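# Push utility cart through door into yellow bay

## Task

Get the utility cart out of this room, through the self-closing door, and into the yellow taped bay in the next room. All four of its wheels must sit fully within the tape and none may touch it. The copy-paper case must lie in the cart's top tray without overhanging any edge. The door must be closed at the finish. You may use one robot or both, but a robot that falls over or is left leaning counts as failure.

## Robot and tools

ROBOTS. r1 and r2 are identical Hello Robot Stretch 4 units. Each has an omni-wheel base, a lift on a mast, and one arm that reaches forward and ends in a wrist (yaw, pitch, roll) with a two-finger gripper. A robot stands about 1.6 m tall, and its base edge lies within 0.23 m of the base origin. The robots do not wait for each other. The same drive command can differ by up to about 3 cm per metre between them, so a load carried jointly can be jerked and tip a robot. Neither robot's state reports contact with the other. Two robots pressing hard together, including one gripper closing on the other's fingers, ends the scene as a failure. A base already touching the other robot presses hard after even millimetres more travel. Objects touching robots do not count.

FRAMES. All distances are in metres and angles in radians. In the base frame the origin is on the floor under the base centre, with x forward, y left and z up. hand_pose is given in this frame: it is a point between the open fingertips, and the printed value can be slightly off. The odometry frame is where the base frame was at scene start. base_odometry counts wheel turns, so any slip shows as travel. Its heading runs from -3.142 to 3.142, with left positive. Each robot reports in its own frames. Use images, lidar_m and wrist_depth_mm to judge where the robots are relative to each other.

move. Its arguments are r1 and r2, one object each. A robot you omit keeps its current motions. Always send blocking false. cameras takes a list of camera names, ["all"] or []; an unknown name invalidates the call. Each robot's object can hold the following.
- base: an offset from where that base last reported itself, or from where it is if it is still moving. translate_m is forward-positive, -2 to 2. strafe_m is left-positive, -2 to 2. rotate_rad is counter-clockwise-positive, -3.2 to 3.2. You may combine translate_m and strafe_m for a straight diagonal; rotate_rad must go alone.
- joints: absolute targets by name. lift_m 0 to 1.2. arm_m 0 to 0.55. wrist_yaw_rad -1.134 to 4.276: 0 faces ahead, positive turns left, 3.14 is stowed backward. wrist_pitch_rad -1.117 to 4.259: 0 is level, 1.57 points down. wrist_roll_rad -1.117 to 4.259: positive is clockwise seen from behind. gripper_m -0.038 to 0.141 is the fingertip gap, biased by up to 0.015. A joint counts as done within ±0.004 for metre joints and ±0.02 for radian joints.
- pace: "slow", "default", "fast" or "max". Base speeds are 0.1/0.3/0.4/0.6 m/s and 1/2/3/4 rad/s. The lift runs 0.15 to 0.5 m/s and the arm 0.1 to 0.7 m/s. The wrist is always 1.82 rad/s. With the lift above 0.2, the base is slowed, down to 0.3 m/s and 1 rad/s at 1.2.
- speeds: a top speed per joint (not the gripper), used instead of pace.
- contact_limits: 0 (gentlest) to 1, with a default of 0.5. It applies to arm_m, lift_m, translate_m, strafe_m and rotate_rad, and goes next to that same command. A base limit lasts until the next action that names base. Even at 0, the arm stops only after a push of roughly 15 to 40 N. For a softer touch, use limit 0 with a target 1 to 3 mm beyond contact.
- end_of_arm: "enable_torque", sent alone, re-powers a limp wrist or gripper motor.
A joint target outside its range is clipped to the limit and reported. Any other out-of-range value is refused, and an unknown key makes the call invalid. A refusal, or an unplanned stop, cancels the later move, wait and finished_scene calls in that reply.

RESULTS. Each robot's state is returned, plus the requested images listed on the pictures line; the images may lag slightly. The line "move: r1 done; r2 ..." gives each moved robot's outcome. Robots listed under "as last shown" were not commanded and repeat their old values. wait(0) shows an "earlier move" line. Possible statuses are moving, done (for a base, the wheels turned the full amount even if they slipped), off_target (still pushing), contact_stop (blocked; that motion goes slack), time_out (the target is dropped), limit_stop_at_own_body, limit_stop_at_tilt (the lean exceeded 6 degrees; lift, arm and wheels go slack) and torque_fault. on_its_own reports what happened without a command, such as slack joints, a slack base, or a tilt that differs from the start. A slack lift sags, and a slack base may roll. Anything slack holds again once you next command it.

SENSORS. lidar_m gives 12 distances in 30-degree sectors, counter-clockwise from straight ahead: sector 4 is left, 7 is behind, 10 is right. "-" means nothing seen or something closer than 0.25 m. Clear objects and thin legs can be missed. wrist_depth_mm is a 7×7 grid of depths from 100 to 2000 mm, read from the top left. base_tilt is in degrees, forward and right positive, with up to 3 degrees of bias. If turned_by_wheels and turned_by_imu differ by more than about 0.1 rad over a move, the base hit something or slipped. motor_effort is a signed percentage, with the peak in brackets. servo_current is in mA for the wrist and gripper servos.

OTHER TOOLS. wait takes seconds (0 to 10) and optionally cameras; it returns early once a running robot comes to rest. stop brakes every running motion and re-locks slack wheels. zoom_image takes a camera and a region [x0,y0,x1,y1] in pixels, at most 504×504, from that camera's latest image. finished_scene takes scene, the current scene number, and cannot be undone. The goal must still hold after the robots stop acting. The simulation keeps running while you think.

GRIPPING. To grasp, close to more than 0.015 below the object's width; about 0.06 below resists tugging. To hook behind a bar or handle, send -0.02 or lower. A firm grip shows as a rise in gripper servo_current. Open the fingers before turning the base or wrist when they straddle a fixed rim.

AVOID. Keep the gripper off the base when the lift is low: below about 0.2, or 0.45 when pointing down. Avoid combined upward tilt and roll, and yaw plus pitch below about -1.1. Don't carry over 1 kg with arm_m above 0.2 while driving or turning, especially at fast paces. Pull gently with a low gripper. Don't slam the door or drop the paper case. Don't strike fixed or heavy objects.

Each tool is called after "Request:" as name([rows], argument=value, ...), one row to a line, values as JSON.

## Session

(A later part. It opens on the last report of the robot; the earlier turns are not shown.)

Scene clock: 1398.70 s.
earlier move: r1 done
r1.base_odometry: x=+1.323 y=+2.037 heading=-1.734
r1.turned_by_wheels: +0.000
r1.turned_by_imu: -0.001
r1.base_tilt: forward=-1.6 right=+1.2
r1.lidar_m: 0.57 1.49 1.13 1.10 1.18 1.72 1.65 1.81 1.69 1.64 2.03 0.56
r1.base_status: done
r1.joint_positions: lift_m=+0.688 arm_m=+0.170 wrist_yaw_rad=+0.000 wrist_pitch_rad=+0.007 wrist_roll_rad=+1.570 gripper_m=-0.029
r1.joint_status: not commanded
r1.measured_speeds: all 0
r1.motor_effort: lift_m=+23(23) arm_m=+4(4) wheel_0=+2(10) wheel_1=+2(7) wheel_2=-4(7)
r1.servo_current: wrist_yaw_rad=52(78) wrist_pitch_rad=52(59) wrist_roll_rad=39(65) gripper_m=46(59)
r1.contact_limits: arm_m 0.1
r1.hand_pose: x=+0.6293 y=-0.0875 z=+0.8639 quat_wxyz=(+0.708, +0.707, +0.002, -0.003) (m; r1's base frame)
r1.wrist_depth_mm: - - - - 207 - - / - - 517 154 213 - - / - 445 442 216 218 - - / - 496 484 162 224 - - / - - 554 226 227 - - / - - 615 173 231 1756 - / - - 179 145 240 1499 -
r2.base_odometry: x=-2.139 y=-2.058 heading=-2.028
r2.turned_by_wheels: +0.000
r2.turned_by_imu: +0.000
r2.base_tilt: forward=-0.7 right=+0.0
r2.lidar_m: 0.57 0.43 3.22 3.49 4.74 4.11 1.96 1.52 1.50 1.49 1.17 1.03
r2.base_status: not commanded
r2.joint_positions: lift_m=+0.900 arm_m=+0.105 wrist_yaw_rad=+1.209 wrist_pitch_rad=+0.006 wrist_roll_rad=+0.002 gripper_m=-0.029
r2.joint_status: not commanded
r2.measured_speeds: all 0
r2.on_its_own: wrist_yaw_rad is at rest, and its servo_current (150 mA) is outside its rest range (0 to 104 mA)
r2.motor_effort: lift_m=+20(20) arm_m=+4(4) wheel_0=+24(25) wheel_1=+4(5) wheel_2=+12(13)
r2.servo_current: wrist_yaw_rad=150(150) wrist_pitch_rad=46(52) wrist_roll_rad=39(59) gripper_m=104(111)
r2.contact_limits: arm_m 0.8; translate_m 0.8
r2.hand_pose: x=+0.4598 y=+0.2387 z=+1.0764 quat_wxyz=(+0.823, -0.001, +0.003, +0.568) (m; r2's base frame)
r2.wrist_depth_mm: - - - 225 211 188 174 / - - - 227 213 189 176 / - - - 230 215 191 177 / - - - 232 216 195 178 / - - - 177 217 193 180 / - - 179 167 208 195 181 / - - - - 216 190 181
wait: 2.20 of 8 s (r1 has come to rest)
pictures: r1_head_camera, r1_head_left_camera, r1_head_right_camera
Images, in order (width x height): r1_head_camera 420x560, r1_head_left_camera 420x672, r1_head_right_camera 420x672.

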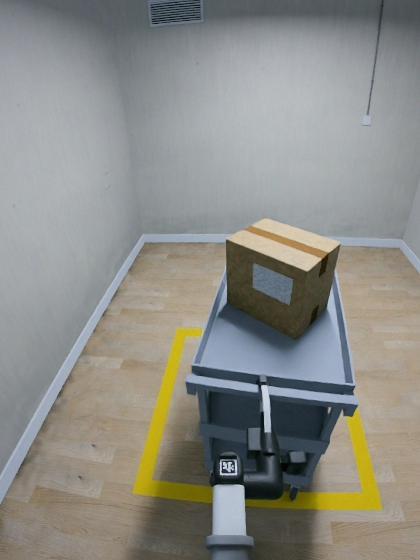

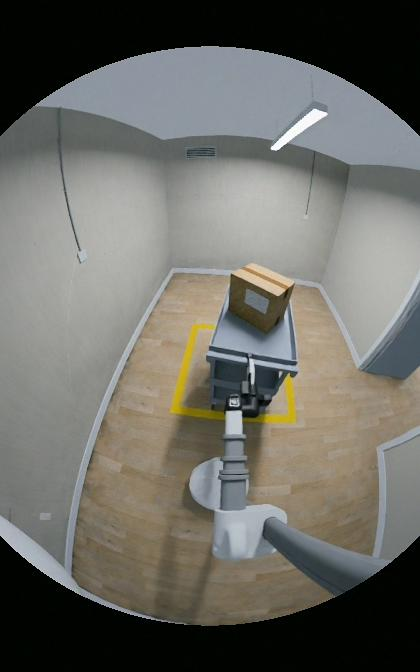

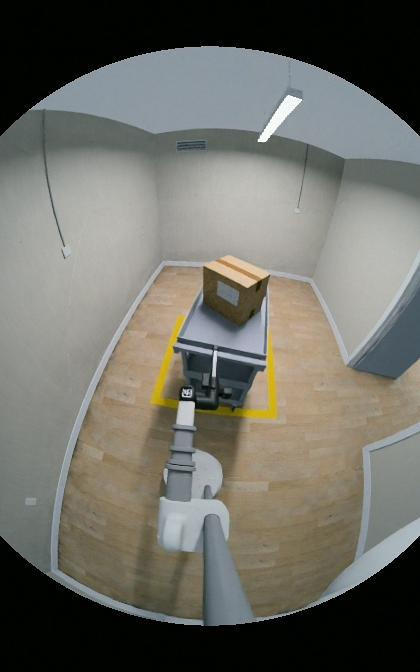

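Request:
move(blocking=false, r1={"base":{"translate_m":0.09},"pace":"slow"})

Request:
wait(seconds=8, cameras=["r1_head_camera","r1_head_left_camera","r1_head_right_camera"])

Request:
zoom_image(camera="r1_head_camera", region=[100, 300, 400, 560])

Request:
zoom_image(camera="r1_head_left_camera", region=[130, 240, 350, 460])

Request:
zoom_image(camera="r1_head_right_camera", region=[130, 240, 350, 460])

Scene clock: 1408.33 s.
move: r1 moving
r1.base_odometry: x=+1.321 y=+2.025 heading=-1.734
r1.turned_by_wheels: +0.000
r1.turned_by_imu: +0.000
r1.base_tilt: forward=-1.6 right=+1.3
r1.lidar_m: 0.57 1.51 1.12 1.11 1.22 1.73 1.65 1.80 1.70 1.64 2.04 0.58
r1.base_status: translate_m moving
r1.joint_positions: lift_m=+0.688 arm_m=+0.170 wrist_yaw_rad=+0.000 wrist_pitch_rad=+0.007 wrist_roll_rad=+1.570 gripper_m=-0.029
r1.joint_status: not commanded
r1.measured_speeds: translate_m=+0.049 strafe_m=+0.000 rotate_rad=+0.000 lift_m=+0.000 arm_m=+0.000 wrist_yaw_rad=+0.000 wrist_pitch_rad=+0.000 wrist_roll_rad=+0.000
r1.motor_effort: lift_m=+22(23) arm_m=+4(4) wheel_0=+4(6) wheel_1=+5(6) wheel_2=-10(10)
r1.servo_current: wrist_yaw_rad=59(59) wrist_pitch_rad=52(52) wrist_roll_rad=39(72) gripper_m=59(59)
r1.contact_limits: arm_m 0.1
r1.hand_pose: x=+0.6292 y=-0.0875 z=+0.8639 quat_wxyz=(+0.708, +0.707, +0.002, -0.003) (m; r1's base frame)
r1.wrist_depth_mm: - - - - 208 - - / - - 521 154 213 - - / - 442 445 214 218 - - / - 496 488 161 222 - - / - - 554 225 227 - - / - - 603 172 231 1708 - / - - 178 166 239 1464 -
r2.base_odometry: x=-2.139 y=-2.058 heading=-2.028
r2.turned_by_wheels: +0.000
r2.turned_by_imu: +0.000
r2.base_tilt: forward=-0.7 right=+0.0
r2.lidar_m: 0.59 0.44 3.23 3.51 4.72 4.15 1.94 1.54 1.51 1.47 1.16 1.05
r2.base_status: not commanded
r2.joint_positions: lift_m=+0.900 arm_m=+0.105 wrist_yaw_rad=+1.209 wrist_pitch_rad=+0.006 wrist_roll_rad=+0.002 gripper_m=-0.029
r2.joint_status: not commanded
r2.measured_speeds: all 0
r2.motor_effort: lift_m=+20(20) arm_m=+4(4) wheel_0=+24(24) wheel_1=+4(5) wheel_2=+12(12)
r2.servo_current: wrist_yaw_rad=143(163) wrist_pitch_rad=46(52) wrist_roll_rad=65(65) gripper_m=104(111)
r2.contact_limits: arm_m 0.8; translate_m 0.8
r2.hand_pose: x=+0.4598 y=+0.2387 z=+1.0764 quat_wxyz=(+0.823, -0.001, +0.003, +0.568) (m; r2's base frame)
r2.wrist_depth_mm: - - - 225 211 188 174 / - - - 228 213 189 175 / - - - 229 214 191 177 / - - - 231 216 195 178 / - - - 177 218 193 179 / - - 179 167 208 195 180 / - - - - 216 190 181
pictures: none

Scene clock: 1410.00 s.
earlier move: r1 done
r1.base_odometry: x=+1.309 y=+1.948 heading=-1.734
r1.turned_by_wheels: +0.000
r1.turned_by_imu: +0.000
r1.base_tilt: forward=-1.6 right=+1.3
r1.lidar_m: 0.58 1.50 1.11 1.11 1.19 1.74 1.73 1.91 1.71 1.65 2.00 0.54
r1.base_status: done
r1.joint_positions: lift_m=+0.688 arm_m=+0.170 wrist_yaw_rad=-0.001 wrist_pitch_rad=+0.007 wrist_roll_rad=+1.570 gripper_m=-0.029
r1.joint_status: not commanded
r1.measured_speeds: all 0
r1.motor_effort: lift_m=+23(23) arm_m=+4(4) wheel_0=+1(6) wheel_1=+2(6) wheel_2=-4(10)
r1.servo_current: wrist_yaw_rad=46(65) wrist_pitch_rad=46(59) wrist_roll_rad=59(72) gripper_m=52(65)
r1.contact_limits: arm_m 0.1
r1.hand_pose: x=+0.6292 y=-0.0878 z=+0.8639 quat_wxyz=(+0.708, +0.707, +0.002, -0.003) (m; r1's base frame)
r1.wrist_depth_mm: - - - 146 203 - - / - 512 480 150 208 - - / - 436 436 154 214 - - / - 508 492 159 220 - - / - - 574 165 226 - - / - - 627 172 232 1756 - / - - 179 145 242 1464 -
r2.base_odometry: x=-2.139 y=-2.058 heading=-2.028
r2.turned_by_wheels: +0.000
r2.turned_by_imu: +0.000
r2.base_tilt: forward=-0.7 right=+0.0
r2.lidar_m: 0.60 0.45 3.24 3.54 4.73 4.15 1.93 1.53 1.50 1.45 1.15 1.02
r2.base_status: not commanded
r2.joint_positions: lift_m=+0.900 arm_m=+0.105 wrist_yaw_rad=+1.209 wrist_pitch_rad=+0.006 wrist_roll_rad=+0.002 gripper_m=-0.029
r2.joint_status: not commanded
r2.measured_speeds: all 0
r2.on_its_own: wrist_yaw_rad is at rest, and its servo_current (156 mA) is outside its rest range (0 to 104 mA)
r2.motor_effort: lift_m=+20(20) arm_m=+4(4) wheel_0=+24(25) wheel_1=+4(5) wheel_2=+12(13)
r2.servo_current: wrist_yaw_rad=156(163) wrist_pitch_rad=52(52) wrist_roll_rad=26(65) gripper_m=104(111)
r2.contact_limits: arm_m 0.8; translate_m 0.8
r2.hand_pose: x=+0.4598 y=+0.2387 z=+1.0764 quat_wxyz=(+0.823, -0.001, +0.003, +0.568) (m; r2's base frame)
r2.wrist_depth_mm: - - - 224 211 188 174 / - - - 227 213 189 175 / - - - 229 213 191 177 / - - - 231 215 195 178 / - - - 177 217 193 179 / - - 179 168 209 194 180 / - - - - 217 190 181
wait: 1.67 of 8 s (r1 has come to rest)
pictures: r1_head_camera, r1_head_left_camera, r1_head_right_camera
Images, in order (width x height): r1_head_camera 420x560, r1_head_left_camera 420x672, r1_head_right_camera 420x672.

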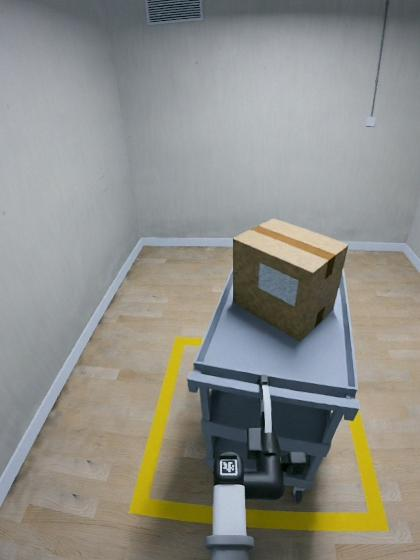

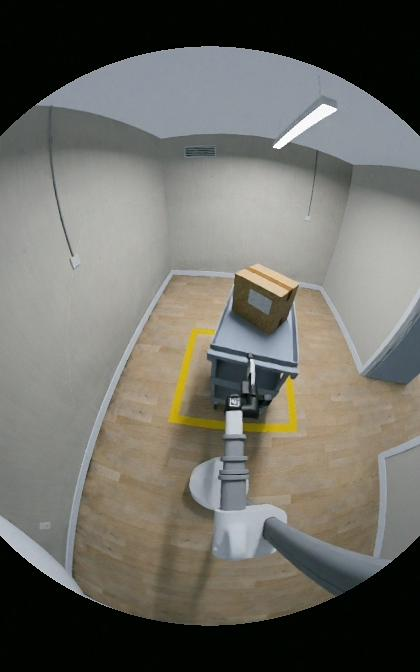

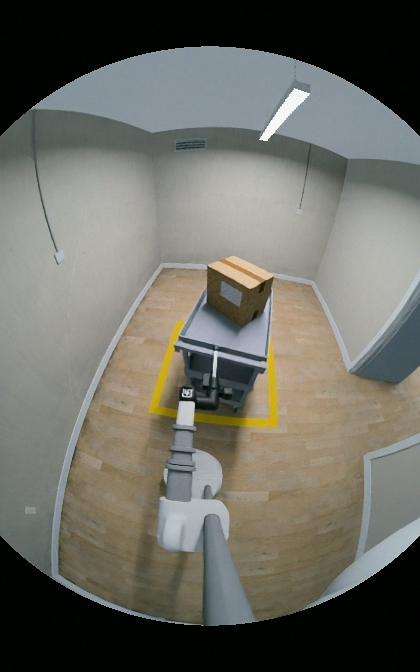

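Scaled by 1.680 from the camera's 420x560 image, which has a finer 600x800 frame.

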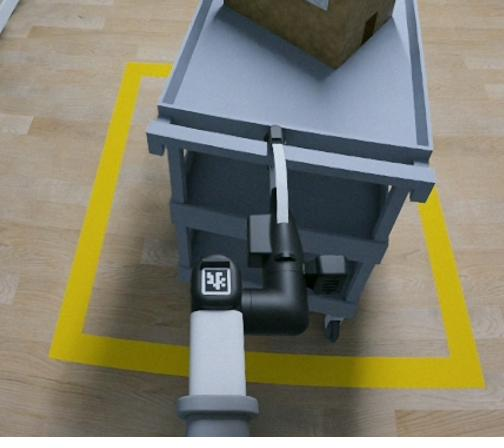

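Scaled by 2.291 from the camera's 420x672 image, which has a finer 600x960 frame.

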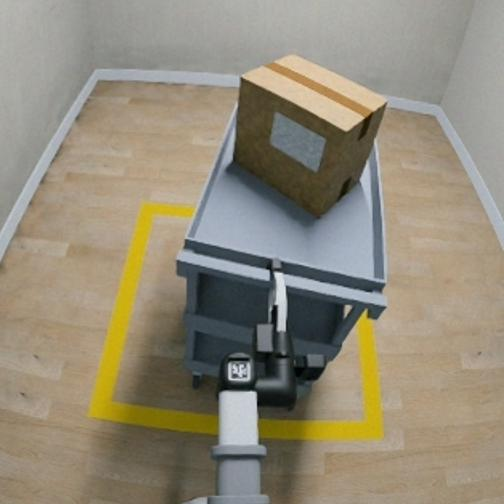

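Scaled by 2.291 from the camera's 420x672 image, which has a finer 600x960 frame.

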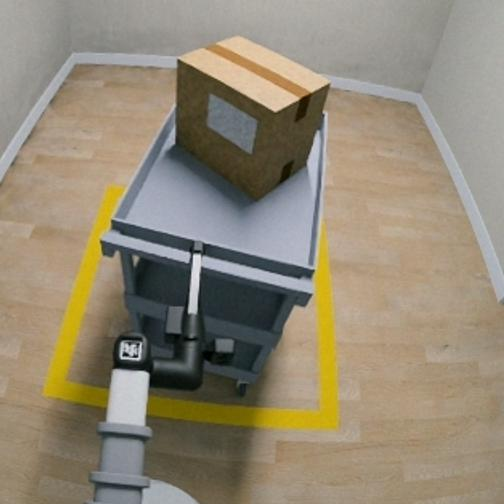

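Request:
move(blocking=false, r1={"joints":{"gripper_m":0.13}})

Request:
wait(seconds=3)

Request:
move(blocking=false, r1={"base":{"translate_m":-0.35},"pace":"slow"})

Request:
wait(seconds=8, cameras=["r1_head_camera","r1_head_right_camera"])

Request:
zoom_image(camera="r1_head_camera", region=[80, 200, 400, 520])

Scene clock: 1425.93 s.
move: r1 moving
r1.base_odometry: x=+1.309 y=+1.948 heading=-1.734
r1.turned_by_wheels: +0.000
r1.turned_by_imu: +0.000
r1.base_tilt: forward=-1.6 right=+1.3
r1.lidar_m: 0.60 1.51 1.13 1.10 1.19 1.74 1.73 1.84 1.72 1.66 2.00 0.55
r1.base_status: not commanded
r1.joint_positions: lift_m=+0.688 arm_m=+0.170 wrist_yaw_rad=-0.001 wrist_pitch_rad=+0.007 wrist_roll_rad=+1.570 gripper_m=-0.004
r1.joint_status: gripper_m moving
r1.measured_speeds: all 0
r1.motor_effort: lift_m=+23(23) arm_m=+4(4) wheel_0=+1(1) wheel_1=+2(3) wheel_2=-4(4)
r1.servo_current: wrist_yaw_rad=46(65) wrist_pitch_rad=46(59) wrist_roll_rad=52(59) gripper_m=78(85)
r1.contact_limits: arm_m 0.1
r1.hand_pose: x=+0.6292 y=-0.0878 z=+0.8639 quat_wxyz=(+0.708, +0.707, +0.002, -0.003) (m; r1's base frame)
r1.wrist_depth_mm: - - - 148 204 - - / - 535 484 153 210 - - / - 445 445 158 217 - - / - 525 500 162 223 - - / - - 574 168 231 - - / - - 640 184 235 1808 - / - - 169 152 245 1464 1308
r2.base_odometry: x=-2.139 y=-2.058 heading=-2.028
r2.turned_by_wheels: +0.000
r2.turned_by_imu: +0.000
r2.base_tilt: forward=-0.7 right=+0.0
r2.lidar_m: 0.58 0.42 3.20 3.51 4.72 4.16 1.91 1.53 1.50 1.48 1.17 1.01
r2.base_status: not commanded
r2.joint_positions: lift_m=+0.900 arm_m=+0.105 wrist_yaw_rad=+1.209 wrist_pitch_rad=+0.006 wrist_roll_rad=+0.002 gripper_m=-0.029
r2.joint_status: not commanded
r2.measured_speeds: all 0
r2.motor_effort: lift_m=+20(20) arm_m=+4(4) wheel_0=+24(24) wheel_1=+4(4) wheel_2=+12(13)
r2.servo_current: wrist_yaw_rad=137(156) wrist_pitch_rad=46(52) wrist_roll_rad=46(65) gripper_m=111(117)
r2.contact_limits: arm_m 0.8; translate_m 0.8
r2.hand_pose: x=+0.4598 y=+0.2387 z=+1.0764 quat_wxyz=(+0.823, -0.001, +0.003, +0.568) (m; r2's base frame)
r2.wrist_depth_mm: - - - 225 211 188 175 / - - - 228 213 189 175 / - - - 229 214 191 177 / - - - 231 216 195 178 / - - - 177 218 193 180 / - - 179 168 208 195 180 / - - - - 217 190 181
pictures: none

Scene clock: 1427.80 s.
earlier move: r1 done
r1.base_odometry: x=+1.309 y=+1.948 heading=-1.734
r1.turned_by_wheels: +0.000
r1.turned_by_imu: +0.000
r1.base_tilt: forward=-1.5 right=+1.2
r1.lidar_m: 0.59 1.47 1.13 1.11 1.20 1.77 1.74 1.88 1.72 1.65 1.99 0.59
r1.base_status: not commanded
r1.joint_positions: lift_m=+0.688 arm_m=+0.170 wrist_yaw_rad=-0.001 wrist_pitch_rad=+0.006 wrist_roll_rad=+1.570 gripper_m=+0.130
r1.joint_status: all done
r1.measured_speeds: all 0
r1.motor_effort: lift_m=+22(23) arm_m=+4(4) wheel_0=+1(1) wheel_1=+2(3) wheel_2=-2(4)
r1.servo_current: wrist_yaw_rad=46(72) wrist_pitch_rad=39(59) wrist_roll_rad=39(59) gripper_m=39(111)
r1.contact_limits: arm_m 0.1
r1.hand_pose: x=+0.6292 y=-0.0878 z=+0.8643 quat_wxyz=(+0.708, +0.707, +0.002, -0.002) (m; r1's base frame)
r1.wrist_depth_mm: - - - 154 211 - - / - 530 488 158 216 - - / - 459 452 165 224 - - / - - 517 169 231 - - / - - 591 176 237 - - / - 211 - 181 243 198 - / - - - 147 255 1618 1255
r2.base_odometry: x=-2.139 y=-2.058 heading=-2.028
r2.turned_by_wheels: +0.000
r2.turned_by_imu: +0.000
r2.base_tilt: forward=-0.7 right=+0.0
r2.lidar_m: 0.57 0.45 3.25 3.52 4.73 4.14 1.91 1.52 1.50 1.48 1.14 1.05
r2.base_status: not commanded
r2.joint_positions: lift_m=+0.900 arm_m=+0.105 wrist_yaw_rad=+1.209 wrist_pitch_rad=+0.006 wrist_roll_rad=+0.002 gripper_m=-0.029
r2.joint_status: not commanded
r2.measured_speeds: all 0
r2.on_its_own: wrist_yaw_rad is at rest, and its servo_current (150 mA) is outside its rest range (0 to 104 mA)
r2.motor_effort: lift_m=+20(20) arm_m=+4(4) wheel_0=+24(25) wheel_1=+4(5) wheel_2=+12(13)
r2.servo_current: wrist_yaw_rad=150(156) wrist_pitch_rad=52(52) wrist_roll_rad=46(65) gripper_m=104(117)
r2.contact_limits: arm_m 0.8; translate_m 0.8
r2.hand_pose: x=+0.4598 y=+0.2387 z=+1.0764 quat_wxyz=(+0.823, -0.001, +0.003, +0.568) (m; r2's base frame)
r2.wrist_depth_mm: - - - 225 211 189 174 / - - - 228 212 189 175 / - - - 229 214 191 177 / - - - 231 216 195 179 / - - - 177 218 193 179 / - - 179 168 208 194 180 / - - - - 217 190 181
wait: 1.87 of 3 s (r1 has come to rest)
pictures: none

Scene clock: 1428.30 s.
move: r1 moving
r1.base_odometry: x=+1.311 y=+1.960 heading=-1.734
r1.turned_by_wheels: +0.000
r1.turned_by_imu: -0.001
r1.base_tilt: forward=-1.6 right=+1.3
r1.lidar_m: 0.59 1.48 1.14 1.08 1.21 1.78 1.74 1.88 1.68 1.65 1.97 0.58
r1.base_status: translate_m moving
r1.joint_positions: lift_m=+0.688 arm_m=+0.170 wrist_yaw_rad=-0.001 wrist_pitch_rad=+0.006 wrist_roll_rad=+1.570 gripper_m=+0.130
r1.joint_status: not commanded
r1.measured_speeds: translate_m=-0.049 strafe_m=+0.000 rotate_rad=-0.002 lift_m=+0.000 arm_m=+0.000 wrist_yaw_rad=+0.000 wrist_pitch_rad=+0.000 wrist_roll_rad=+0.000
r1.motor_effort: lift_m=+22(22) arm_m=+4(4) wheel_0=-5(6) wheel_1=-4(5) wheel_2=+5(6)
r1.servo_current: wrist_yaw_rad=59(72) wrist_pitch_rad=46(52) wrist_roll_rad=46(59) gripper_m=46(46)
r1.contact_limits: arm_m 0.1
r1.hand_pose: x=+0.6292 y=-0.0878 z=+0.8643 quat_wxyz=(+0.708, +0.707, +0.002, -0.002) (m; r1's base frame)
r1.wrist_depth_mm: - - - 165 218 - - / - 559 504 223 225 - - / - 466 459 232 233 - - / - - 521 238 240 - - / - - 597 247 250 - - / - 211 - 193 254 196 - / - - - 147 266 1808 1229
r2.base_odometry: x=-2.139 y=-2.058 heading=-2.028
r2.turned_by_wheels: +0.000
r2.turned_by_imu: +0.000
r2.base_tilt: forward=-0.7 right=+0.0
r2.lidar_m: 0.58 0.43 3.23 3.52 4.72 4.15 1.92 1.54 1.51 1.44 1.15 1.02
r2.base_status: not commanded
r2.joint_positions: lift_m=+0.900 arm_m=+0.105 wrist_yaw_rad=+1.209 wrist_pitch_rad=+0.006 wrist_roll_rad=+0.002 gripper_m=-0.029
r2.joint_status: not commanded
r2.measured_speeds: all 0
r2.motor_effort: lift_m=+20(20) arm_m=+4(4) wheel_0=+24(24) wheel_1=+4(4) wheel_2=+12(13)
r2.servo_current: wrist_yaw_rad=137(150) wrist_pitch_rad=46(52) wrist_roll_rad=46(52) gripper_m=104(111)
r2.contact_limits: arm_m 0.8; translate_m 0.8
r2.hand_pose: x=+0.4598 y=+0.2387 z=+1.0764 quat_wxyz=(+0.823, -0.001, +0.003, +0.568) (m; r2's base frame)
r2.wrist_depth_mm: - - - 226 211 189 174 / - - - 228 213 189 175 / - - - 229 215 191 177 / - - - 232 216 195 179 / - - - 177 218 193 180 / - - 179 167 208 194 180 / - - - - 218 190 181
pictures: none

Scene clock: 1432.60 s.
earlier move: r1 done
r1.base_odometry: x=+1.366 y=+2.293 heading=-1.734
r1.turned_by_wheels: +0.000
r1.turned_by_imu: +0.000
r1.base_tilt: forward=-1.6 right=+1.3
r1.lidar_m: 0.85 1.53 1.17 1.13 1.21 1.45 1.39 1.50 1.67 1.64 2.18 0.89
r1.base_status: done
r1.joint_positions: lift_m=+0.688 arm_m=+0.170 wrist_yaw_rad=-0.001 wrist_pitch_rad=+0.006 wrist_roll_rad=+1.570 gripper_m=+0.130
r1.joint_status: not commanded
r1.measured_speeds: all 0
r1.motor_effort: lift_m=+22(22) arm_m=+4(4) wheel_0=-4(7) wheel_1=-3(6) wheel_2=+2(7)
r1.servo_current: wrist_yaw_rad=46(72) wrist_pitch_rad=46(59) wrist_roll_rad=52(65) gripper_m=46(52)
r1.contact_limits: arm_m 0.1
r1.hand_pose: x=+0.6292 y=-0.0878 z=+0.8643 quat_wxyz=(+0.708, +0.707, +0.002, -0.002) (m; r1's base frame)
r1.wrist_depth_mm: - - - - - 1808 1138 / - - - 544 564 549 544 / - - 820 559 - - 559 / - - 878 574 - - 580 / - - - 603 - - 603 / - 212 - 621 - 196 1138 / - - - 147 - 1808 1255
r2.base_odometry: x=-2.139 y=-2.058 heading=-2.028
r2.turned_by_wheels: +0.000
r2.turned_by_imu: +0.001
r2.base_tilt: forward=-0.7 right=+0.0
r2.lidar_m: 0.57 0.42 3.23 3.51 4.76 4.11 1.96 1.52 1.50 1.45 1.16 1.03
r2.base_status: not commanded
r2.joint_positions: lift_m=+0.900 arm_m=+0.105 wrist_yaw_rad=+1.209 wrist_pitch_rad=+0.006 wrist_roll_rad=+0.002 gripper_m=-0.029
r2.joint_status: not commanded
r2.measured_speeds: all 0
r2.on_its_own: wrist_yaw_rad is at rest, and its servo_current (150 mA) is outside its rest range (0 to 104 mA)
r2.motor_effort: lift_m=+20(20) arm_m=+4(4) wheel_0=+24(25) wheel_1=+4(5) wheel_2=+12(13)
r2.servo_current: wrist_yaw_rad=150(156) wrist_pitch_rad=39(52) wrist_roll_rad=52(65) gripper_m=104(111)
r2.contact_limits: arm_m 0.8; translate_m 0.8
r2.hand_pose: x=+0.4598 y=+0.2387 z=+1.0764 quat_wxyz=(+0.823, -0.001, +0.003, +0.568) (m; r2's base frame)
r2.wrist_depth_mm: - - - 225 211 188 174 / - - - 228 213 189 175 / - - - 229 215 191 177 / - - - 231 216 195 179 / - - - 177 218 194 179 / - - 179 167 208 195 180 / - - - - 216 190 181
wait: 4.30 of 8 s (r1 has come to rest)
pictures: r1_head_camera, r1_head_right_camera
Images, in order (width x height): r1_head_camera 420x560, r1_head_right_camera 420x672.

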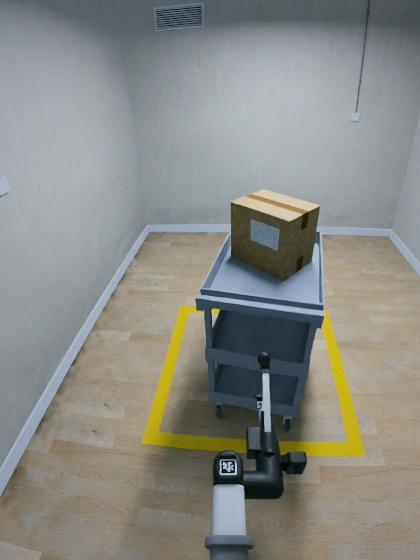

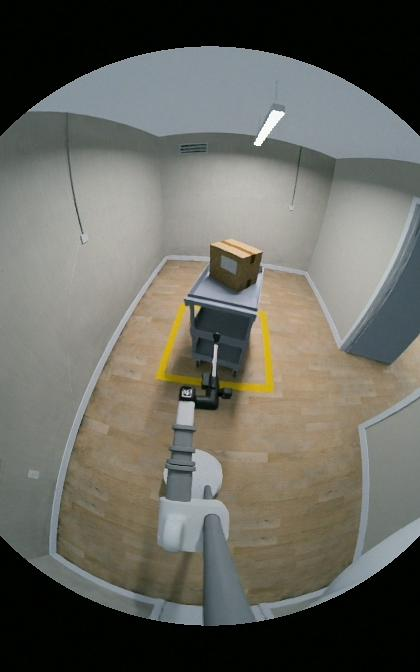

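Scaled by 1.575 from the camera's 420x560 image, which has a finer 600x800 frame.

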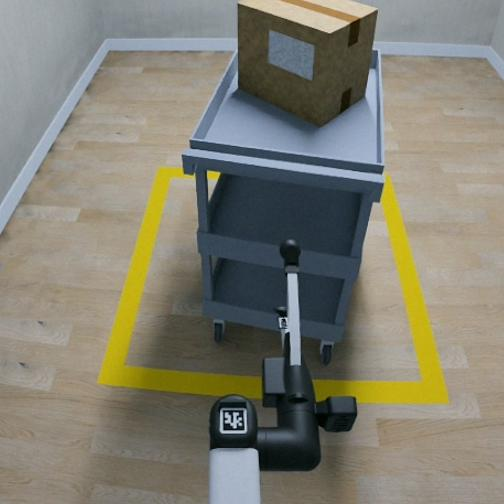

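Request:
move(blocking=false, r1={"base":{"strafe_m":-0.95},"joints":{"arm_m":0.02}})

Request:
wait(seconds=8)

Request:
wait(seconds=4)

Request:
move(blocking=false, r1={"base":{"rotate_rad":0.85}})

Request:
wait(seconds=5, cameras=["r1_head_camera"])

Request:
zoom_image(camera="r1_head_camera", region=[40, 160, 400, 520])

Scene clock: 1443.30 s.
move: r1 moving
r1.base_odometry: x=+1.330 y=+2.299 heading=-1.734
r1.turned_by_wheels: +0.000
r1.turned_by_imu: +0.000
r1.base_tilt: forward=-1.6 right=+1.3
r1.lidar_m: 0.90 1.57 1.21 1.15 1.26 1.44 1.40 1.52 1.64 1.59 2.15 0.91
r1.base_status: strafe_m moving
r1.joint_positions: lift_m=+0.688 arm_m=+0.119 wrist_yaw_rad=-0.001 wrist_pitch_rad=+0.006 wrist_roll_rad=+1.570 gripper_m=+0.130
r1.joint_status: arm_m moving
r1.measured_speeds: translate_m=+0.001 strafe_m=-0.141 rotate_rad=-0.004 lift_m=+0.000 arm_m=-0.195 wrist_yaw_rad=+0.000 wrist_pitch_rad=+0.000 wrist_roll_rad=+0.000
r1.motor_effort: lift_m=+22(22) arm_m=-6(7) wheel_0=+8(12) wheel_1=-9(11) wheel_2=+0(2)
r1.servo_current: wrist_yaw_rad=52(59) wrist_pitch_rad=52(52) wrist_roll_rad=33(72) gripper_m=39(52)
r1.hand_pose: x=+0.5786 y=-0.0878 z=+0.8643 quat_wxyz=(+0.708, +0.707, +0.002, -0.002) (m; r1's base frame)
r1.wrist_depth_mm: - - - - - 1808 1182 / - - - - - 1366 585 / - - 878 591 - - 603 / - - 917 621 - - - / - - - 640 - 647 - / - 211 - - - 202 1229 / - - - 147 - 1808 1255
r2.base_odometry: x=-2.139 y=-2.058 heading=-2.028
r2.turned_by_wheels: +0.000
r2.turned_by_imu: +0.000
r2.base_tilt: forward=-0.7 right=+0.0
r2.lidar_m: 0.58 0.43 3.21 3.53 4.73 4.16 1.93 1.54 1.50 1.43 1.13 1.04
r2.base_status: not commanded
r2.joint_positions: lift_m=+0.900 arm_m=+0.105 wrist_yaw_rad=+1.209 wrist_pitch_rad=+0.006 wrist_roll_rad=+0.002 gripper_m=-0.029
r2.joint_status: not commanded
r2.measured_speeds: all 0
r2.motor_effort: lift_m=+20(20) arm_m=+4(4) wheel_0=+24(24) wheel_1=+4(5) wheel_2=+12(12)
r2.servo_current: wrist_yaw_rad=156(156) wrist_pitch_rad=46(52) wrist_roll_rad=46(52) gripper_m=111(111)
r2.contact_limits: arm_m 0.8; translate_m 0.8
r2.hand_pose: x=+0.4598 y=+0.2387 z=+1.0764 quat_wxyz=(+0.823, -0.001, +0.003, +0.568) (m; r2's base frame)
r2.wrist_depth_mm: - - - 225 211 188 174 / - - - 227 213 189 175 / - - - 229 214 191 177 / - - - 230 216 195 178 / - - - 178 218 193 180 / - - 179 167 208 194 180 / - - - - 216 189 181
pictures: none

Scene clock: 1447.30 s.
earlier move: r1 done
r1.base_odometry: x=+0.428 y=+2.448 heading=-1.734
r1.turned_by_wheels: +0.000
r1.turned_by_imu: -0.006
r1.base_tilt: forward=-1.6 right=+1.3
r1.lidar_m: 3.20 1.05 1.31 2.06 2.00 1.50 1.49 0.90 0.70 0.69 0.73 1.52
r1.base_status: done
r1.joint_positions: lift_m=+0.688 arm_m=+0.020 wrist_yaw_rad=-0.001 wrist_pitch_rad=+0.006 wrist_roll_rad=+1.570 gripper_m=+0.130
r1.joint_status: all done
r1.measured_speeds: all 0
r1.motor_effort: lift_m=+22(22) arm_m=-5(7) wheel_0=+0(12) wheel_1=+0(11) wheel_2=+0(2)
r1.servo_current: wrist_yaw_rad=59(72) wrist_pitch_rad=46(59) wrist_roll_rad=39(72) gripper_m=39(52)
r1.hand_pose: x=+0.4793 y=-0.0878 z=+0.8643 quat_wxyz=(+0.708, +0.707, +0.002, -0.002) (m; r1's base frame)
r1.wrist_depth_mm: - - - - - 1537 1160 / - - - - - 1708 1229 / - - - - - 1756 1229 / - - - - - 1756 1255 / - - - - - 1808 1229 / - 211 - - - 196 1255 / - - - 149 - 1756 1255
r2.base_odometry: x=-2.139 y=-2.058 heading=-2.028
r2.turned_by_wheels: +0.000
r2.turned_by_imu: +0.001
r2.base_tilt: forward=-0.7 right=+0.0
r2.lidar_m: 0.58 0.42 3.24 3.54 4.72 4.09 1.94 1.54 1.50 1.46 1.17 1.03
r2.base_status: not commanded
r2.joint_positions: lift_m=+0.900 arm_m=+0.105 wrist_yaw_rad=+1.209 wrist_pitch_rad=+0.006 wrist_roll_rad=+0.002 gripper_m=-0.029
r2.joint_status: not commanded
r2.measured_speeds: all 0
r2.on_its_own: wrist_yaw_rad is at rest, and its servo_current (150 mA) is outside its rest range (0 to 104 mA)
r2.motor_effort: lift_m=+20(20) arm_m=+4(4) wheel_0=+24(25) wheel_1=+4(5) wheel_2=+12(13)
r2.servo_current: wrist_yaw_rad=150(156) wrist_pitch_rad=46(52) wrist_roll_rad=46(59) gripper_m=104(111)
r2.contact_limits: arm_m 0.8; translate_m 0.8
r2.hand_pose: x=+0.4598 y=+0.2387 z=+1.0764 quat_wxyz=(+0.823, -0.001, +0.003, +0.568) (m; r2's base frame)
r2.wrist_depth_mm: - - - 226 211 188 175 / - - - 228 212 189 175 / - - - 229 213 191 177 / - - - 232 215 195 178 / - - - 177 217 193 180 / - - 179 167 208 195 180 / - - - - 216 189 181
wait: 4.00 of 8 s (r1 has come to rest)
pictures: none

Scene clock: 1451.30 s.
r1.base_odometry: x=+0.428 y=+2.448 heading=-1.734
r1.turned_by_wheels: +0.000
r1.turned_by_imu: +0.000
r1.base_tilt: forward=-1.6 right=+1.3
r1.lidar_m: 3.20 1.04 1.34 2.08 2.01 1.53 1.49 0.93 0.70 0.69 0.73 1.54
r1.base_status: done
r1.joint_positions: lift_m=+0.688 arm_m=+0.020 wrist_yaw_rad=-0.001 wrist_pitch_rad=+0.006 wrist_roll_rad=+1.570 gripper_m=+0.130
r1.joint_status: all done
r1.measured_speeds: all 0
r1.motor_effort: lift_m=+22(22) arm_m=-5(7) wheel_0=-1(12) wheel_1=+0(11) wheel_2=+0(2)
r1.servo_current: wrist_yaw_rad=52(72) wrist_pitch_rad=52(59) wrist_roll_rad=39(72) gripper_m=39(52)
r1.hand_pose: x=+0.4793 y=-0.0878 z=+0.8643 quat_wxyz=(+0.708, +0.707, +0.002, -0.002) (m; r1's base frame)
r1.wrist_depth_mm: - - - - - 1499 1205 / - - - - - 1661 1229 / - - - - - 1708 1205 / - - - - - 1756 1229 / - - - - - 1808 1255 / - 211 - - - 196 1255 / - - - 149 - 1756 1281
r2.base_odometry: x=-2.139 y=-2.058 heading=-2.028
r2.turned_by_wheels: +0.000
r2.turned_by_imu: +0.001
r2.base_tilt: forward=-0.7 right=+0.0
r2.lidar_m: 0.59 0.45 3.23 3.54 4.73 4.18 1.95 1.54 1.49 1.45 1.14 1.04
r2.base_status: not commanded
r2.joint_positions: lift_m=+0.900 arm_m=+0.105 wrist_yaw_rad=+1.209 wrist_pitch_rad=+0.006 wrist_roll_rad=+0.002 gripper_m=-0.029
r2.joint_status: not commanded
r2.measured_speeds: all 0
r2.on_its_own: wrist_yaw_rad is at rest, and its servo_current (150 mA) is outside its rest range (0 to 104 mA)
r2.motor_effort: lift_m=+20(20) arm_m=+4(4) wheel_0=+24(25) wheel_1=+4(5) wheel_2=+13(13)
r2.servo_current: wrist_yaw_rad=150(156) wrist_pitch_rad=46(52) wrist_roll_rad=39(59) gripper_m=104(111)
r2.contact_limits: arm_m 0.8; translate_m 0.8
r2.hand_pose: x=+0.4598 y=+0.2387 z=+1.0764 quat_wxyz=(+0.823, -0.001, +0.003, +0.568) (m; r2's base frame)
r2.wrist_depth_mm: - - - 225 211 187 174 / - - - 228 213 189 175 / - - - 229 214 191 177 / - - - 231 216 195 179 / - - - 177 218 193 179 / - - 179 168 208 195 180 / - - - - 216 190 181
wait: 4.00 s; at rest by 0.27 s
pictures: none

Scene clock: 1451.80 s.
move: r1 moving
r1.base_odometry: x=+0.428 y=+2.448 heading=-1.482
r1.turned_by_wheels: +0.252
r1.turned_by_imu: +0.253
r1.base_tilt: forward=-1.5 right=+1.3
r1.lidar_m: 1.16 1.05 2.08 2.10 1.67 1.50 1.30 0.79 0.68 0.68 1.54 1.56
r1.base_status: rotate_rad moving
r1.joint_positions: lift_m=+0.688 arm_m=+0.020 wrist_yaw_rad=-0.001 wrist_pitch_rad=+0.006 wrist_roll_rad=+1.570 gripper_m=+0.130
r1.joint_status: not commanded
r1.measured_speeds: translate_m=+0.000 strafe_m=+0.000 rotate_rad=+0.974 lift_m=+0.000 arm_m=+0.000 wrist_yaw_rad=+0.000 wrist_pitch_rad=+0.000 wrist_roll_rad=+0.000
r1.motor_effort: lift_m=+22(22) arm_m=-5(5) wheel_0=-9(9) wheel_1=-8(8) wheel_2=-7(8)
r1.servo_current: wrist_yaw_rad=52(59) wrist_pitch_rad=46(52) wrist_roll_rad=39(65) gripper_m=39(52)
r1.hand_pose: x=+0.4793 y=-0.0878 z=+0.8643 quat_wxyz=(+0.708, +0.707, +0.002, -0.002) (m; r1's base frame)
r1.wrist_depth_mm: - - - - - 1756 1229 / - - - - - 1708 1229 / - - - - - 1756 1229 / - - - - - 1921 1182 / - - - - - 1756 1255 / - 211 - - 193 195 1229 / - - - 147 - 1397 -
r2.base_odometry: x=-2.139 y=-2.058 heading=-2.028
r2.turned_by_wheels: +0.000
r2.turned_by_imu: +0.000
r2.base_tilt: forward=-0.7 right=+0.0
r2.lidar_m: 0.59 0.45 3.23 3.55 4.71 4.18 1.97 1.54 1.49 1.46 1.14 1.00
r2.base_status: not commanded
r2.joint_positions: lift_m=+0.900 arm_m=+0.105 wrist_yaw_rad=+1.209 wrist_pitch_rad=+0.006 wrist_roll_rad=+0.002 gripper_m=-0.029
r2.joint_status: not commanded
r2.measured_speeds: all 0
r2.motor_effort: lift_m=+20(20) arm_m=+4(4) wheel_0=+24(24) wheel_1=+4(4) wheel_2=+12(12)
r2.servo_current: wrist_yaw_rad=150(150) wrist_pitch_rad=39(52) wrist_roll_rad=39(52) gripper_m=111(111)
r2.contact_limits: arm_m 0.8; translate_m 0.8
r2.hand_pose: x=+0.4598 y=+0.2387 z=+1.0764 quat_wxyz=(+0.823, -0.001, +0.003, +0.568) (m; r2's base frame)
r2.wrist_depth_mm: - - - 225 211 188 174 / - - - 227 212 189 176 / - - - 229 215 191 176 / - - - 231 216 195 178 / - - - 177 217 193 179 / - - 179 167 208 194 180 / - - - - 216 190 181
pictures: none

Scene clock: 1452.90 s.
earlier move: r1 done
r1.base_odometry: x=+0.428 y=+2.448 heading=-0.884
r1.turned_by_wheels: +0.598
r1.turned_by_imu: +0.601
r1.base_tilt: forward=-1.6 right=+1.2
r1.lidar_m: 1.06 2.08 2.10 1.63 1.48 1.18 0.76 0.69 0.72 1.53 1.91 1.09
r1.base_status: done
r1.joint_positions: lift_m=+0.688 arm_m=+0.020 wrist_yaw_rad=-0.001 wrist_pitch_rad=+0.006 wrist_roll_rad=+1.570 gripper_m=+0.130
r1.joint_status: not commanded
r1.measured_speeds: all 0
r1.motor_effort: lift_m=+22(22) arm_m=-5(5) wheel_0=-2(9) wheel_1=-1(8) wheel_2=+1(8)
r1.servo_current: wrist_yaw_rad=59(72) wrist_pitch_rad=46(52) wrist_roll_rad=39(65) gripper_m=39(52)
r1.hand_pose: x=+0.4793 y=-0.0878 z=+0.8643 quat_wxyz=(+0.708, +0.707, +0.002, -0.002) (m; r1's base frame)
r1.wrist_depth_mm: - - - 1025 - 1366 - / - - 1255 1008 - - - / - - - - - 891 931 / - - - - - 1921 1118 / - - - - - 1756 1255 / - 206 - - - 199 1255 / - - - 141 - 1661 1229
r2.base_odometry: x=-2.139 y=-2.058 heading=-2.028
r2.turned_by_wheels: +0.000
r2.turned_by_imu: +0.000
r2.base_tilt: forward=-0.7 right=+0.0
r2.lidar_m: 0.58 0.43 3.22 3.53 4.73 4.12 1.95 1.53 1.51 1.44 1.14 1.01
r2.base_status: not commanded
r2.joint_positions: lift_m=+0.900 arm_m=+0.105 wrist_yaw_rad=+1.209 wrist_pitch_rad=+0.006 wrist_roll_rad=+0.002 gripper_m=-0.029
r2.joint_status: not commanded
r2.measured_speeds: all 0
r2.on_its_own: wrist_yaw_rad is at rest, and its servo_current (143 mA) is outside its rest range (0 to 104 mA)
r2.motor_effort: lift_m=+20(20) arm_m=+4(4) wheel_0=+24(25) wheel_1=+4(5) wheel_2=+12(13)
r2.servo_current: wrist_yaw_rad=143(169) wrist_pitch_rad=46(52) wrist_roll_rad=46(52) gripper_m=111(117)
r2.contact_limits: arm_m 0.8; translate_m 0.8
r2.hand_pose: x=+0.4598 y=+0.2387 z=+1.0764 quat_wxyz=(+0.823, -0.001, +0.003, +0.568) (m; r2's base frame)
r2.wrist_depth_mm: - - - 227 211 188 174 / - - - 227 211 189 176 / - - - 229 215 191 177 / - - - 230 216 195 178 / - - - 177 217 193 179 / - - 179 167 209 195 180 / - - - - 216 189 181
wait: 1.10 of 5 s (r1 has come to rest)
pictures: r1_head_camera
Images, in order (width x height): r1_head_camera 420x560.

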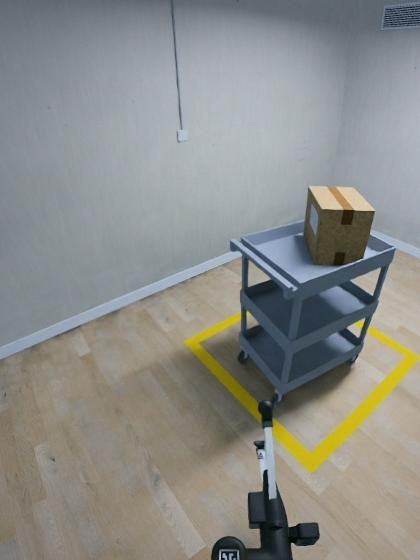

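Scaled by 1.400 from the camera's 420x560 image, which has a finer 600x800 frame.

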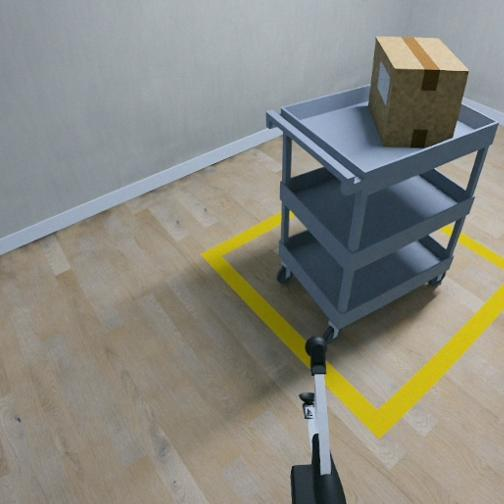

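Request:
zoom_image(camera="r1_head_camera", region=[230, 170, 410, 310])

Scaled by 2.800 from the camera's 420x560 image, which has a finer 600x800 frame.

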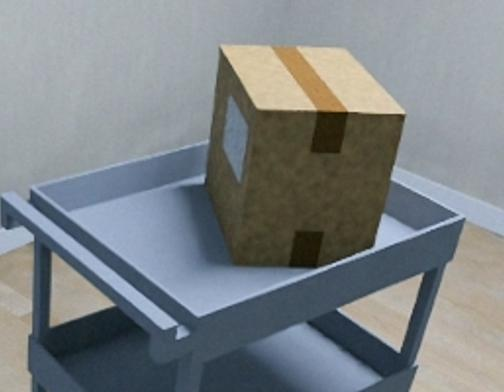

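Request:
move(blocking=false, r2={"base":{"translate_m":0.134,"strafe_m":0.244},"joints":{"wrist_yaw_rad":0.85},"speeds":{"wrist_yaw_rad":0.13},"pace":"slow"})

Request:
wait(seconds=3.2)

Request:
wait(seconds=3, cameras=["r2_head_camera"])

Scene clock: 1478.50 s.
move: r2 moving
r1: as last shown
r1.turned_by_wheels: +0.000
r1.turned_by_imu: +0.000
r1.base_tilt: forward=-1.6 right=+1.3
r1.lidar_m: 1.05 2.07 2.11 1.61 1.48 1.15 0.76 0.69 0.71 1.54 1.92 1.08
r1.motor_effort: lift_m=+22(22) arm_m=-5(5) wheel_0=-3(3) wheel_1=-1(2) wheel_2=+1(1)
r1.servo_current: wrist_yaw_rad=46(52) wrist_pitch_rad=46(59) wrist_roll_rad=59(59) gripper_m=39(46)
r1.wrist_depth_mm: - - - 1042 - 1366 - / - - 1255 1042 - - - / - - - - - 878 946 / - - - - - 1808 1138 / - - - - - 1756 1255 / - 206 - - - 199 1229 / - - - 141 - 1708 1229
r2.base_odometry: x=-2.132 y=-2.068 heading=-2.025
r2.turned_by_wheels: +0.003
r2.turned_by_imu: +0.003
r2.base_tilt: forward=-0.6 right=+0.0
r2.lidar_m: 0.60 0.44 3.22 3.51 4.73 4.15 1.96 1.56 1.50 1.43 1.16 0.99
r2.base_status: translate_m moving; strafe_m moving
r2.joint_positions: lift_m=+0.900 arm_m=+0.105 wrist_yaw_rad=+1.194 wrist_pitch_rad=+0.006 wrist_roll_rad=+0.002 gripper_m=-0.029
r2.joint_status: wrist_yaw_rad moving
r2.measured_speeds: translate_m=+0.024 strafe_m=+0.042 rotate_rad=+0.001 lift_m=+0.000 arm_m=+0.000 wrist_yaw_rad=-0.098 wrist_pitch_rad=+0.000 wrist_roll_rad=+0.000
r2.motor_effort: lift_m=+20(20) arm_m=+4(4) wheel_0=+13(26) wheel_1=+15(15) wheel_2=+1(10)
r2.servo_current: wrist_yaw_rad=832(832) wrist_pitch_rad=46(52) wrist_roll_rad=52(59) gripper_m=104(111)
r2.contact_limits: arm_m 0.8
r2.hand_pose: x=+0.4633 y=+0.2360 z=+1.0764 quat_wxyz=(+0.827, -0.001, +0.003, +0.562) (m; r2's base frame)
r2.wrist_depth_mm: - - - 224 211 188 174 / - - - 228 212 189 175 / - - - 229 213 191 177 / - - - 231 216 195 178 / - - - 178 216 193 179 / - - 179 167 208 195 180 / - - - - 216 190 180
pictures: none

Scene clock: 1481.70 s.
earlier move: r2 moving
r1.base_odometry: x=+0.428 y=+2.448 heading=-0.884
r1.turned_by_wheels: +0.000
r1.turned_by_imu: +0.000
r1.base_tilt: forward=-1.6 right=+1.3
r1.lidar_m: 1.04 2.05 2.11 1.60 1.48 1.18 0.76 0.69 0.70 1.51 1.90 1.10
r1.base_status: not commanded
r1.joint_positions: lift_m=+0.688 arm_m=+0.020 wrist_yaw_rad=-0.001 wrist_pitch_rad=+0.006 wrist_roll_rad=+1.570 gripper_m=+0.130
r1.joint_status: not commanded
r1.measured_speeds: all 0
r1.motor_effort: lift_m=+22(22) arm_m=-5(5) wheel_0=-2(3) wheel_1=-1(2) wheel_2=+1(1)
r1.servo_current: wrist_yaw_rad=46(65) wrist_pitch_rad=46(59) wrist_roll_rad=59(78) gripper_m=46(46)
r1.hand_pose: x=+0.4793 y=-0.0878 z=+0.8643 quat_wxyz=(+0.708, +0.707, +0.002, -0.002) (m; r1's base frame)
r1.wrist_depth_mm: - - - 1025 - 1366 - / - - 1281 1042 - - - / - - - - - 891 946 / - - - - - 1863 1098 / - - - - - 1756 1255 / - 206 - - - 199 1281 / - - - 140 - 1618 1255
r2.base_odometry: x=-1.979 y=-2.285 heading=-2.027
r2.turned_by_wheels: -0.002
r2.turned_by_imu: +0.010
r2.base_tilt: forward=-0.7 right=+0.0
r2.lidar_m: 0.49 0.48 2.96 3.24 4.67 4.60 2.29 1.78 1.78 1.50 1.18 0.77
r2.base_status: translate_m moving; strafe_m moving
r2.joint_positions: lift_m=+0.900 arm_m=+0.105 wrist_yaw_rad=+0.869 wrist_pitch_rad=+0.006 wrist_roll_rad=+0.002 gripper_m=-0.029
r2.joint_status: wrist_yaw_rad moving
r2.measured_speeds: translate_m=+0.005 strafe_m=+0.009 rotate_rad=+0.000 lift_m=+0.000 arm_m=+0.000 wrist_yaw_rad=-0.008 wrist_pitch_rad=+0.000 wrist_roll_rad=+0.000
r2.motor_effort: lift_m=+20(20) arm_m=+4(4) wheel_0=+4(26) wheel_1=+4(18) wheel_2=+3(10)
r2.servo_current: wrist_yaw_rad=130(982) wrist_pitch_rad=39(52) wrist_roll_rad=46(59) gripper_m=104(111)
r2.contact_limits: arm_m 0.8
r2.hand_pose: x=+0.5288 y=+0.1638 z=+1.0764 quat_wxyz=(+0.907, +0.000, +0.003, +0.421) (m; r2's base frame)
r2.wrist_depth_mm: - - - 162 220 199 187 / - - - 164 221 201 187 / - - - 163 222 202 190 / - - - 167 225 204 190 / - - - 165 227 205 - / - - 186 167 181 206 192 / - - - - 224 201 193
wait: 3.20 s; no rest
pictures: none

Scene clock: 1482.07 s.
earlier move: r2 done
r1.base_odometry: x=+0.428 y=+2.448 heading=-0.884
r1.turned_by_wheels: +0.000
r1.turned_by_imu: +0.000
r1.base_tilt: forward=-1.6 right=+1.3
r1.lidar_m: 1.07 2.06 2.11 1.58 1.47 1.17 0.77 0.68 0.73 1.54 1.91 1.09
r1.base_status: not commanded
r1.joint_positions: lift_m=+0.688 arm_m=+0.020 wrist_yaw_rad=-0.001 wrist_pitch_rad=+0.006 wrist_roll_rad=+1.570 gripper_m=+0.130
r1.joint_status: not commanded
r1.measured_speeds: all 0
r1.motor_effort: lift_m=+22(22) arm_m=-5(5) wheel_0=-2(3) wheel_1=-2(2) wheel_2=+1(1)
r1.servo_current: wrist_yaw_rad=39(65) wrist_pitch_rad=46(59) wrist_roll_rad=46(78) gripper_m=39(46)
r1.hand_pose: x=+0.4793 y=-0.0878 z=+0.8643 quat_wxyz=(+0.708, +0.707, +0.002, -0.002) (m; r1's base frame)
r1.wrist_depth_mm: - - - 1042 - 1366 - / - - 1255 1025 - - - / - - - - - 891 946 / - - - - - 1863 1118 / - - - - - 1863 1255 / - 206 - - - 199 1229 / - - - 140 - 1708 1229
r2.base_odometry: x=-1.978 y=-2.286 heading=-2.027
r2.turned_by_wheels: +0.000
r2.turned_by_imu: +0.000
r2.base_tilt: forward=-0.7 right=+0.0
r2.lidar_m: 0.51 0.50 2.96 3.25 4.68 4.63 2.26 1.82 1.78 1.50 1.20 0.76
r2.base_status: done
r2.joint_positions: lift_m=+0.900 arm_m=+0.105 wrist_yaw_rad=+0.869 wrist_pitch_rad=+0.006 wrist_roll_rad=+0.002 gripper_m=-0.029
r2.joint_status: all done
r2.measured_speeds: all 0
r2.on_its_own: wrist_yaw_rad is at rest, and its servo_current (111 mA) is outside its rest range (0 to 104 mA)
r2.motor_effort: lift_m=+20(20) arm_m=+4(4) wheel_0=+4(26) wheel_1=+5(18) wheel_2=+2(10)
r2.servo_current: wrist_yaw_rad=111(982) wrist_pitch_rad=52(52) wrist_roll_rad=59(59) gripper_m=111(111)
r2.contact_limits: arm_m 0.8
r2.hand_pose: x=+0.5289 y=+0.1637 z=+1.0764 quat_wxyz=(+0.907, +0.000, +0.003, +0.421) (m; r2's base frame)
r2.wrist_depth_mm: - - - 162 218 199 186 / - - - 164 222 200 187 / - - - 163 222 202 189 / - - - 167 225 204 190 / - - - 166 226 206 - / - - 186 167 181 206 192 / - - - - 226 202 193
wait: 0.37 of 3 s (r2 has come to rest)
pictures: r2_head_camera
Images, in order (width x height): r2_head_camera 420x560.

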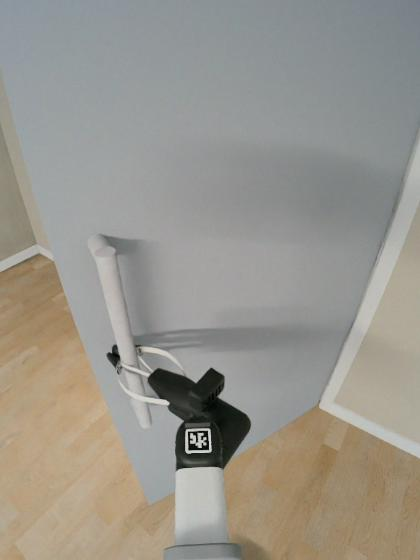

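Request:
move(blocking=false, r2={"base":{"translate_m":0.205,"strafe_m":0.182},"joints":{"wrist_yaw_rad":0.5},"speeds":{"wrist_yaw_rad":0.13},"pace":"slow"})

Request:
wait(seconds=3.2)

Request:
wait(seconds=3, cameras=["r2_head_camera"])

Scene clock: 1491.27 s.
move: r2 moving
r1: as last shown
r1.lidar_m: 1.06 2.06 2.09 1.61 1.48 1.16 0.73 0.68 0.70 1.50 1.89 1.10
r1.motor_effort: lift_m=+22(22) arm_m=-5(5) wheel_0=-3(3) wheel_1=-2(2) wheel_2=+1(1)
r1.servo_current: wrist_yaw_rad=52(59) wrist_pitch_rad=46(46) wrist_roll_rad=46(52) gripper_m=46(46)
r1.wrist_depth_mm: - - - 1042 - 1336 - / - - 1229 1042 - - - / - - - - - 891 946 / - - - - - 1863 1118 / - - - - - 1756 1255 / - 206 - - - 199 1255 / - - - 140 - 1661 1229
r2.base_odometry: x=-1.975 y=-2.298 heading=-2.025
r2.turned_by_wheels: +0.002
r2.turned_by_imu: +0.002
r2.base_tilt: forward=-0.7 right=+0.0
r2.lidar_m: 0.49 0.48 2.94 3.25 4.69 4.61 2.28 1.80 1.78 1.48 1.20 0.77
r2.base_status: translate_m moving; strafe_m moving
r2.joint_positions: lift_m=+0.900 arm_m=+0.105 wrist_yaw_rad=+0.827 wrist_pitch_rad=+0.006 wrist_roll_rad=+0.002 gripper_m=-0.029
r2.joint_status: wrist_yaw_rad moving
r2.measured_speeds: translate_m=+0.038 strafe_m=+0.033 rotate_rad=+0.003 lift_m=+0.000 arm_m=+0.000 wrist_yaw_rad=-0.096 wrist_pitch_rad=+0.000 wrist_roll_rad=+0.000
r2.motor_effort: lift_m=+20(20) arm_m=+4(4) wheel_0=+8(11) wheel_1=+10(10) wheel_2=+0(2)
r2.servo_current: wrist_yaw_rad=267(267) wrist_pitch_rad=39(46) wrist_roll_rad=33(59) gripper_m=104(111)
r2.contact_limits: arm_m 0.8
r2.hand_pose: x=+0.5355 y=+0.1531 z=+1.0764 quat_wxyz=(+0.916, +0.000, +0.003, +0.402) (m; r2's base frame)
r2.wrist_depth_mm: - - - 164 218 199 186 / - - - 164 220 200 188 / - - - 165 221 202 189 / - - - 165 224 204 191 / - - - 166 225 205 - / - - 187 167 181 206 193 / - - - - 225 199 193
pictures: none

Scene clock: 1494.47 s.
earlier move: r2 moving
r1.base_odometry: x=+0.428 y=+2.448 heading=-0.884
r1.turned_by_wheels: +0.000
r1.turned_by_imu: +0.000
r1.base_tilt: forward=-1.6 right=+1.3
r1.lidar_m: 1.03 2.07 2.09 1.62 1.48 1.16 0.78 0.68 0.70 1.52 1.89 1.09
r1.base_status: not commanded
r1.joint_positions: lift_m=+0.688 arm_m=+0.020 wrist_yaw_rad=-0.001 wrist_pitch_rad=+0.006 wrist_roll_rad=+1.570 gripper_m=+0.130
r1.joint_status: not commanded
r1.measured_speeds: all 0
r1.motor_effort: lift_m=+22(22) arm_m=-5(5) wheel_0=-3(3) wheel_1=-1(2) wheel_2=+1(1)
r1.servo_current: wrist_yaw_rad=65(72) wrist_pitch_rad=46(59) wrist_roll_rad=52(65) gripper_m=39(52)
r1.hand_pose: x=+0.4793 y=-0.0878 z=+0.8643 quat_wxyz=(+0.708, +0.707, +0.002, -0.002) (m; r1's base frame)
r1.wrist_depth_mm: - - - 1042 - 1336 - / - - 1229 1042 - - - / - - - - - 891 931 / - - - - - 1863 1138 / - - - - - 1808 1229 / - 206 - - - 200 1255 / - - - 141 - 1661 1229
r2.base_odometry: x=-1.905 y=-2.550 heading=-2.026
r2.turned_by_wheels: -0.001
r2.turned_by_imu: +0.006
r2.base_tilt: forward=-0.6 right=+0.0
r2.lidar_m: 0.49 1.95 2.67 2.94 4.56 4.67 2.57 2.05 2.03 1.40 1.11 0.66
r2.base_status: translate_m moving; strafe_m moving
r2.joint_positions: lift_m=+0.900 arm_m=+0.105 wrist_yaw_rad=+0.520 wrist_pitch_rad=+0.006 wrist_roll_rad=+0.002 gripper_m=-0.029
r2.joint_status: all done
r2.measured_speeds: translate_m=+0.001 strafe_m=+0.000 rotate_rad=+0.000 lift_m=+0.000 arm_m=+0.000 wrist_yaw_rad=-0.002 wrist_pitch_rad=+0.000 wrist_roll_rad=+0.000
r2.motor_effort: lift_m=+20(20) arm_m=-1(4) wheel_0=+0(14) wheel_1=+4(12) wheel_2=+5(5)
r2.servo_current: wrist_yaw_rad=117(533) wrist_pitch_rad=46(59) wrist_roll_rad=46(65) gripper_m=111(111)
r2.contact_limits: arm_m 0.8
r2.hand_pose: x=+0.5696 y=+0.0674 z=+1.0764 quat_wxyz=(+0.966, +0.000, +0.003, +0.257) (m; r2's base frame)
r2.wrist_depth_mm: - - - 162 222 205 193 / - - - 163 224 206 194 / - - - 163 226 208 196 / - - - 167 227 209 197 / - - - 166 229 210 200 / - - 186 167 181 211 200 / - - - - 229 - 200
wait: 3.20 s; no rest
pictures: none

Scene clock: 1494.73 s.
earlier move: r2 done
r1.base_odometry: x=+0.428 y=+2.448 heading=-0.884
r1.turned_by_wheels: +0.000
r1.turned_by_imu: +0.000
r1.base_tilt: forward=-1.6 right=+1.3
r1.lidar_m: 1.05 2.06 2.12 1.62 1.48 1.17 0.76 0.69 0.71 1.52 1.91 1.10
r1.base_status: not commanded
r1.joint_positions: lift_m=+0.688 arm_m=+0.020 wrist_yaw_rad=-0.001 wrist_pitch_rad=+0.006 wrist_roll_rad=+1.570 gripper_m=+0.130
r1.joint_status: not commanded
r1.measured_speeds: all 0
r1.motor_effort: lift_m=+22(22) arm_m=-5(5) wheel_0=-2(3) wheel_1=-1(2) wheel_2=+1(1)
r1.servo_current: wrist_yaw_rad=46(72) wrist_pitch_rad=46(59) wrist_roll_rad=33(65) gripper_m=46(52)
r1.hand_pose: x=+0.4793 y=-0.0878 z=+0.8643 quat_wxyz=(+0.708, +0.707, +0.002, -0.002) (m; r1's base frame)
r1.wrist_depth_mm: - - - 1042 - 1397 - / - - 1229 1042 - - - / - - - - - 891 931 / - - - - - 1863 1138 / - - - - - 1808 1255 / - 206 - - - 200 1255 / - - - 140 - 1708 1281
r2.base_odometry: x=-1.905 y=-2.550 heading=-2.026
r2.turned_by_wheels: +0.000
r2.turned_by_imu: +0.000
r2.base_tilt: forward=-0.6 right=+0.0
r2.lidar_m: 0.50 1.95 2.68 2.96 4.56 4.68 2.61 2.06 2.05 1.43 1.10 0.67
r2.base_status: done
r2.joint_positions: lift_m=+0.900 arm_m=+0.105 wrist_yaw_rad=+0.520 wrist_pitch_rad=+0.006 wrist_roll_rad=+0.002 gripper_m=-0.029
r2.joint_status: all done
r2.measured_speeds: all 0
r2.on_its_own: wrist_yaw_rad is at rest, and its servo_current (111 mA) is outside its rest range (0 to 104 mA)
r2.motor_effort: lift_m=+20(20) arm_m=-2(4) wheel_0=+1(14) wheel_1=+4(12) wheel_2=+5(5)
r2.servo_current: wrist_yaw_rad=111(533) wrist_pitch_rad=52(59) wrist_roll_rad=46(65) gripper_m=111(111)
r2.contact_limits: arm_m 0.8
r2.hand_pose: x=+0.5696 y=+0.0674 z=+1.0764 quat_wxyz=(+0.966, +0.000, +0.003, +0.257) (m; r2's base frame)
r2.wrist_depth_mm: - - - 162 222 205 193 / - - - 163 224 206 195 / - - - 163 226 208 196 / - - - 167 227 209 197 / - - - 166 229 211 198 / - - 186 167 181 211 200 / - - - - 229 - 200
wait: 0.27 of 3 s (r2 has come to rest)
pictures: r2_head_camera
Images, in order (width x height): r2_head_camera 420x560.

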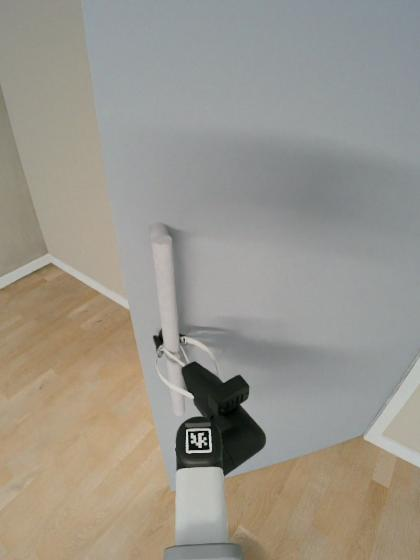

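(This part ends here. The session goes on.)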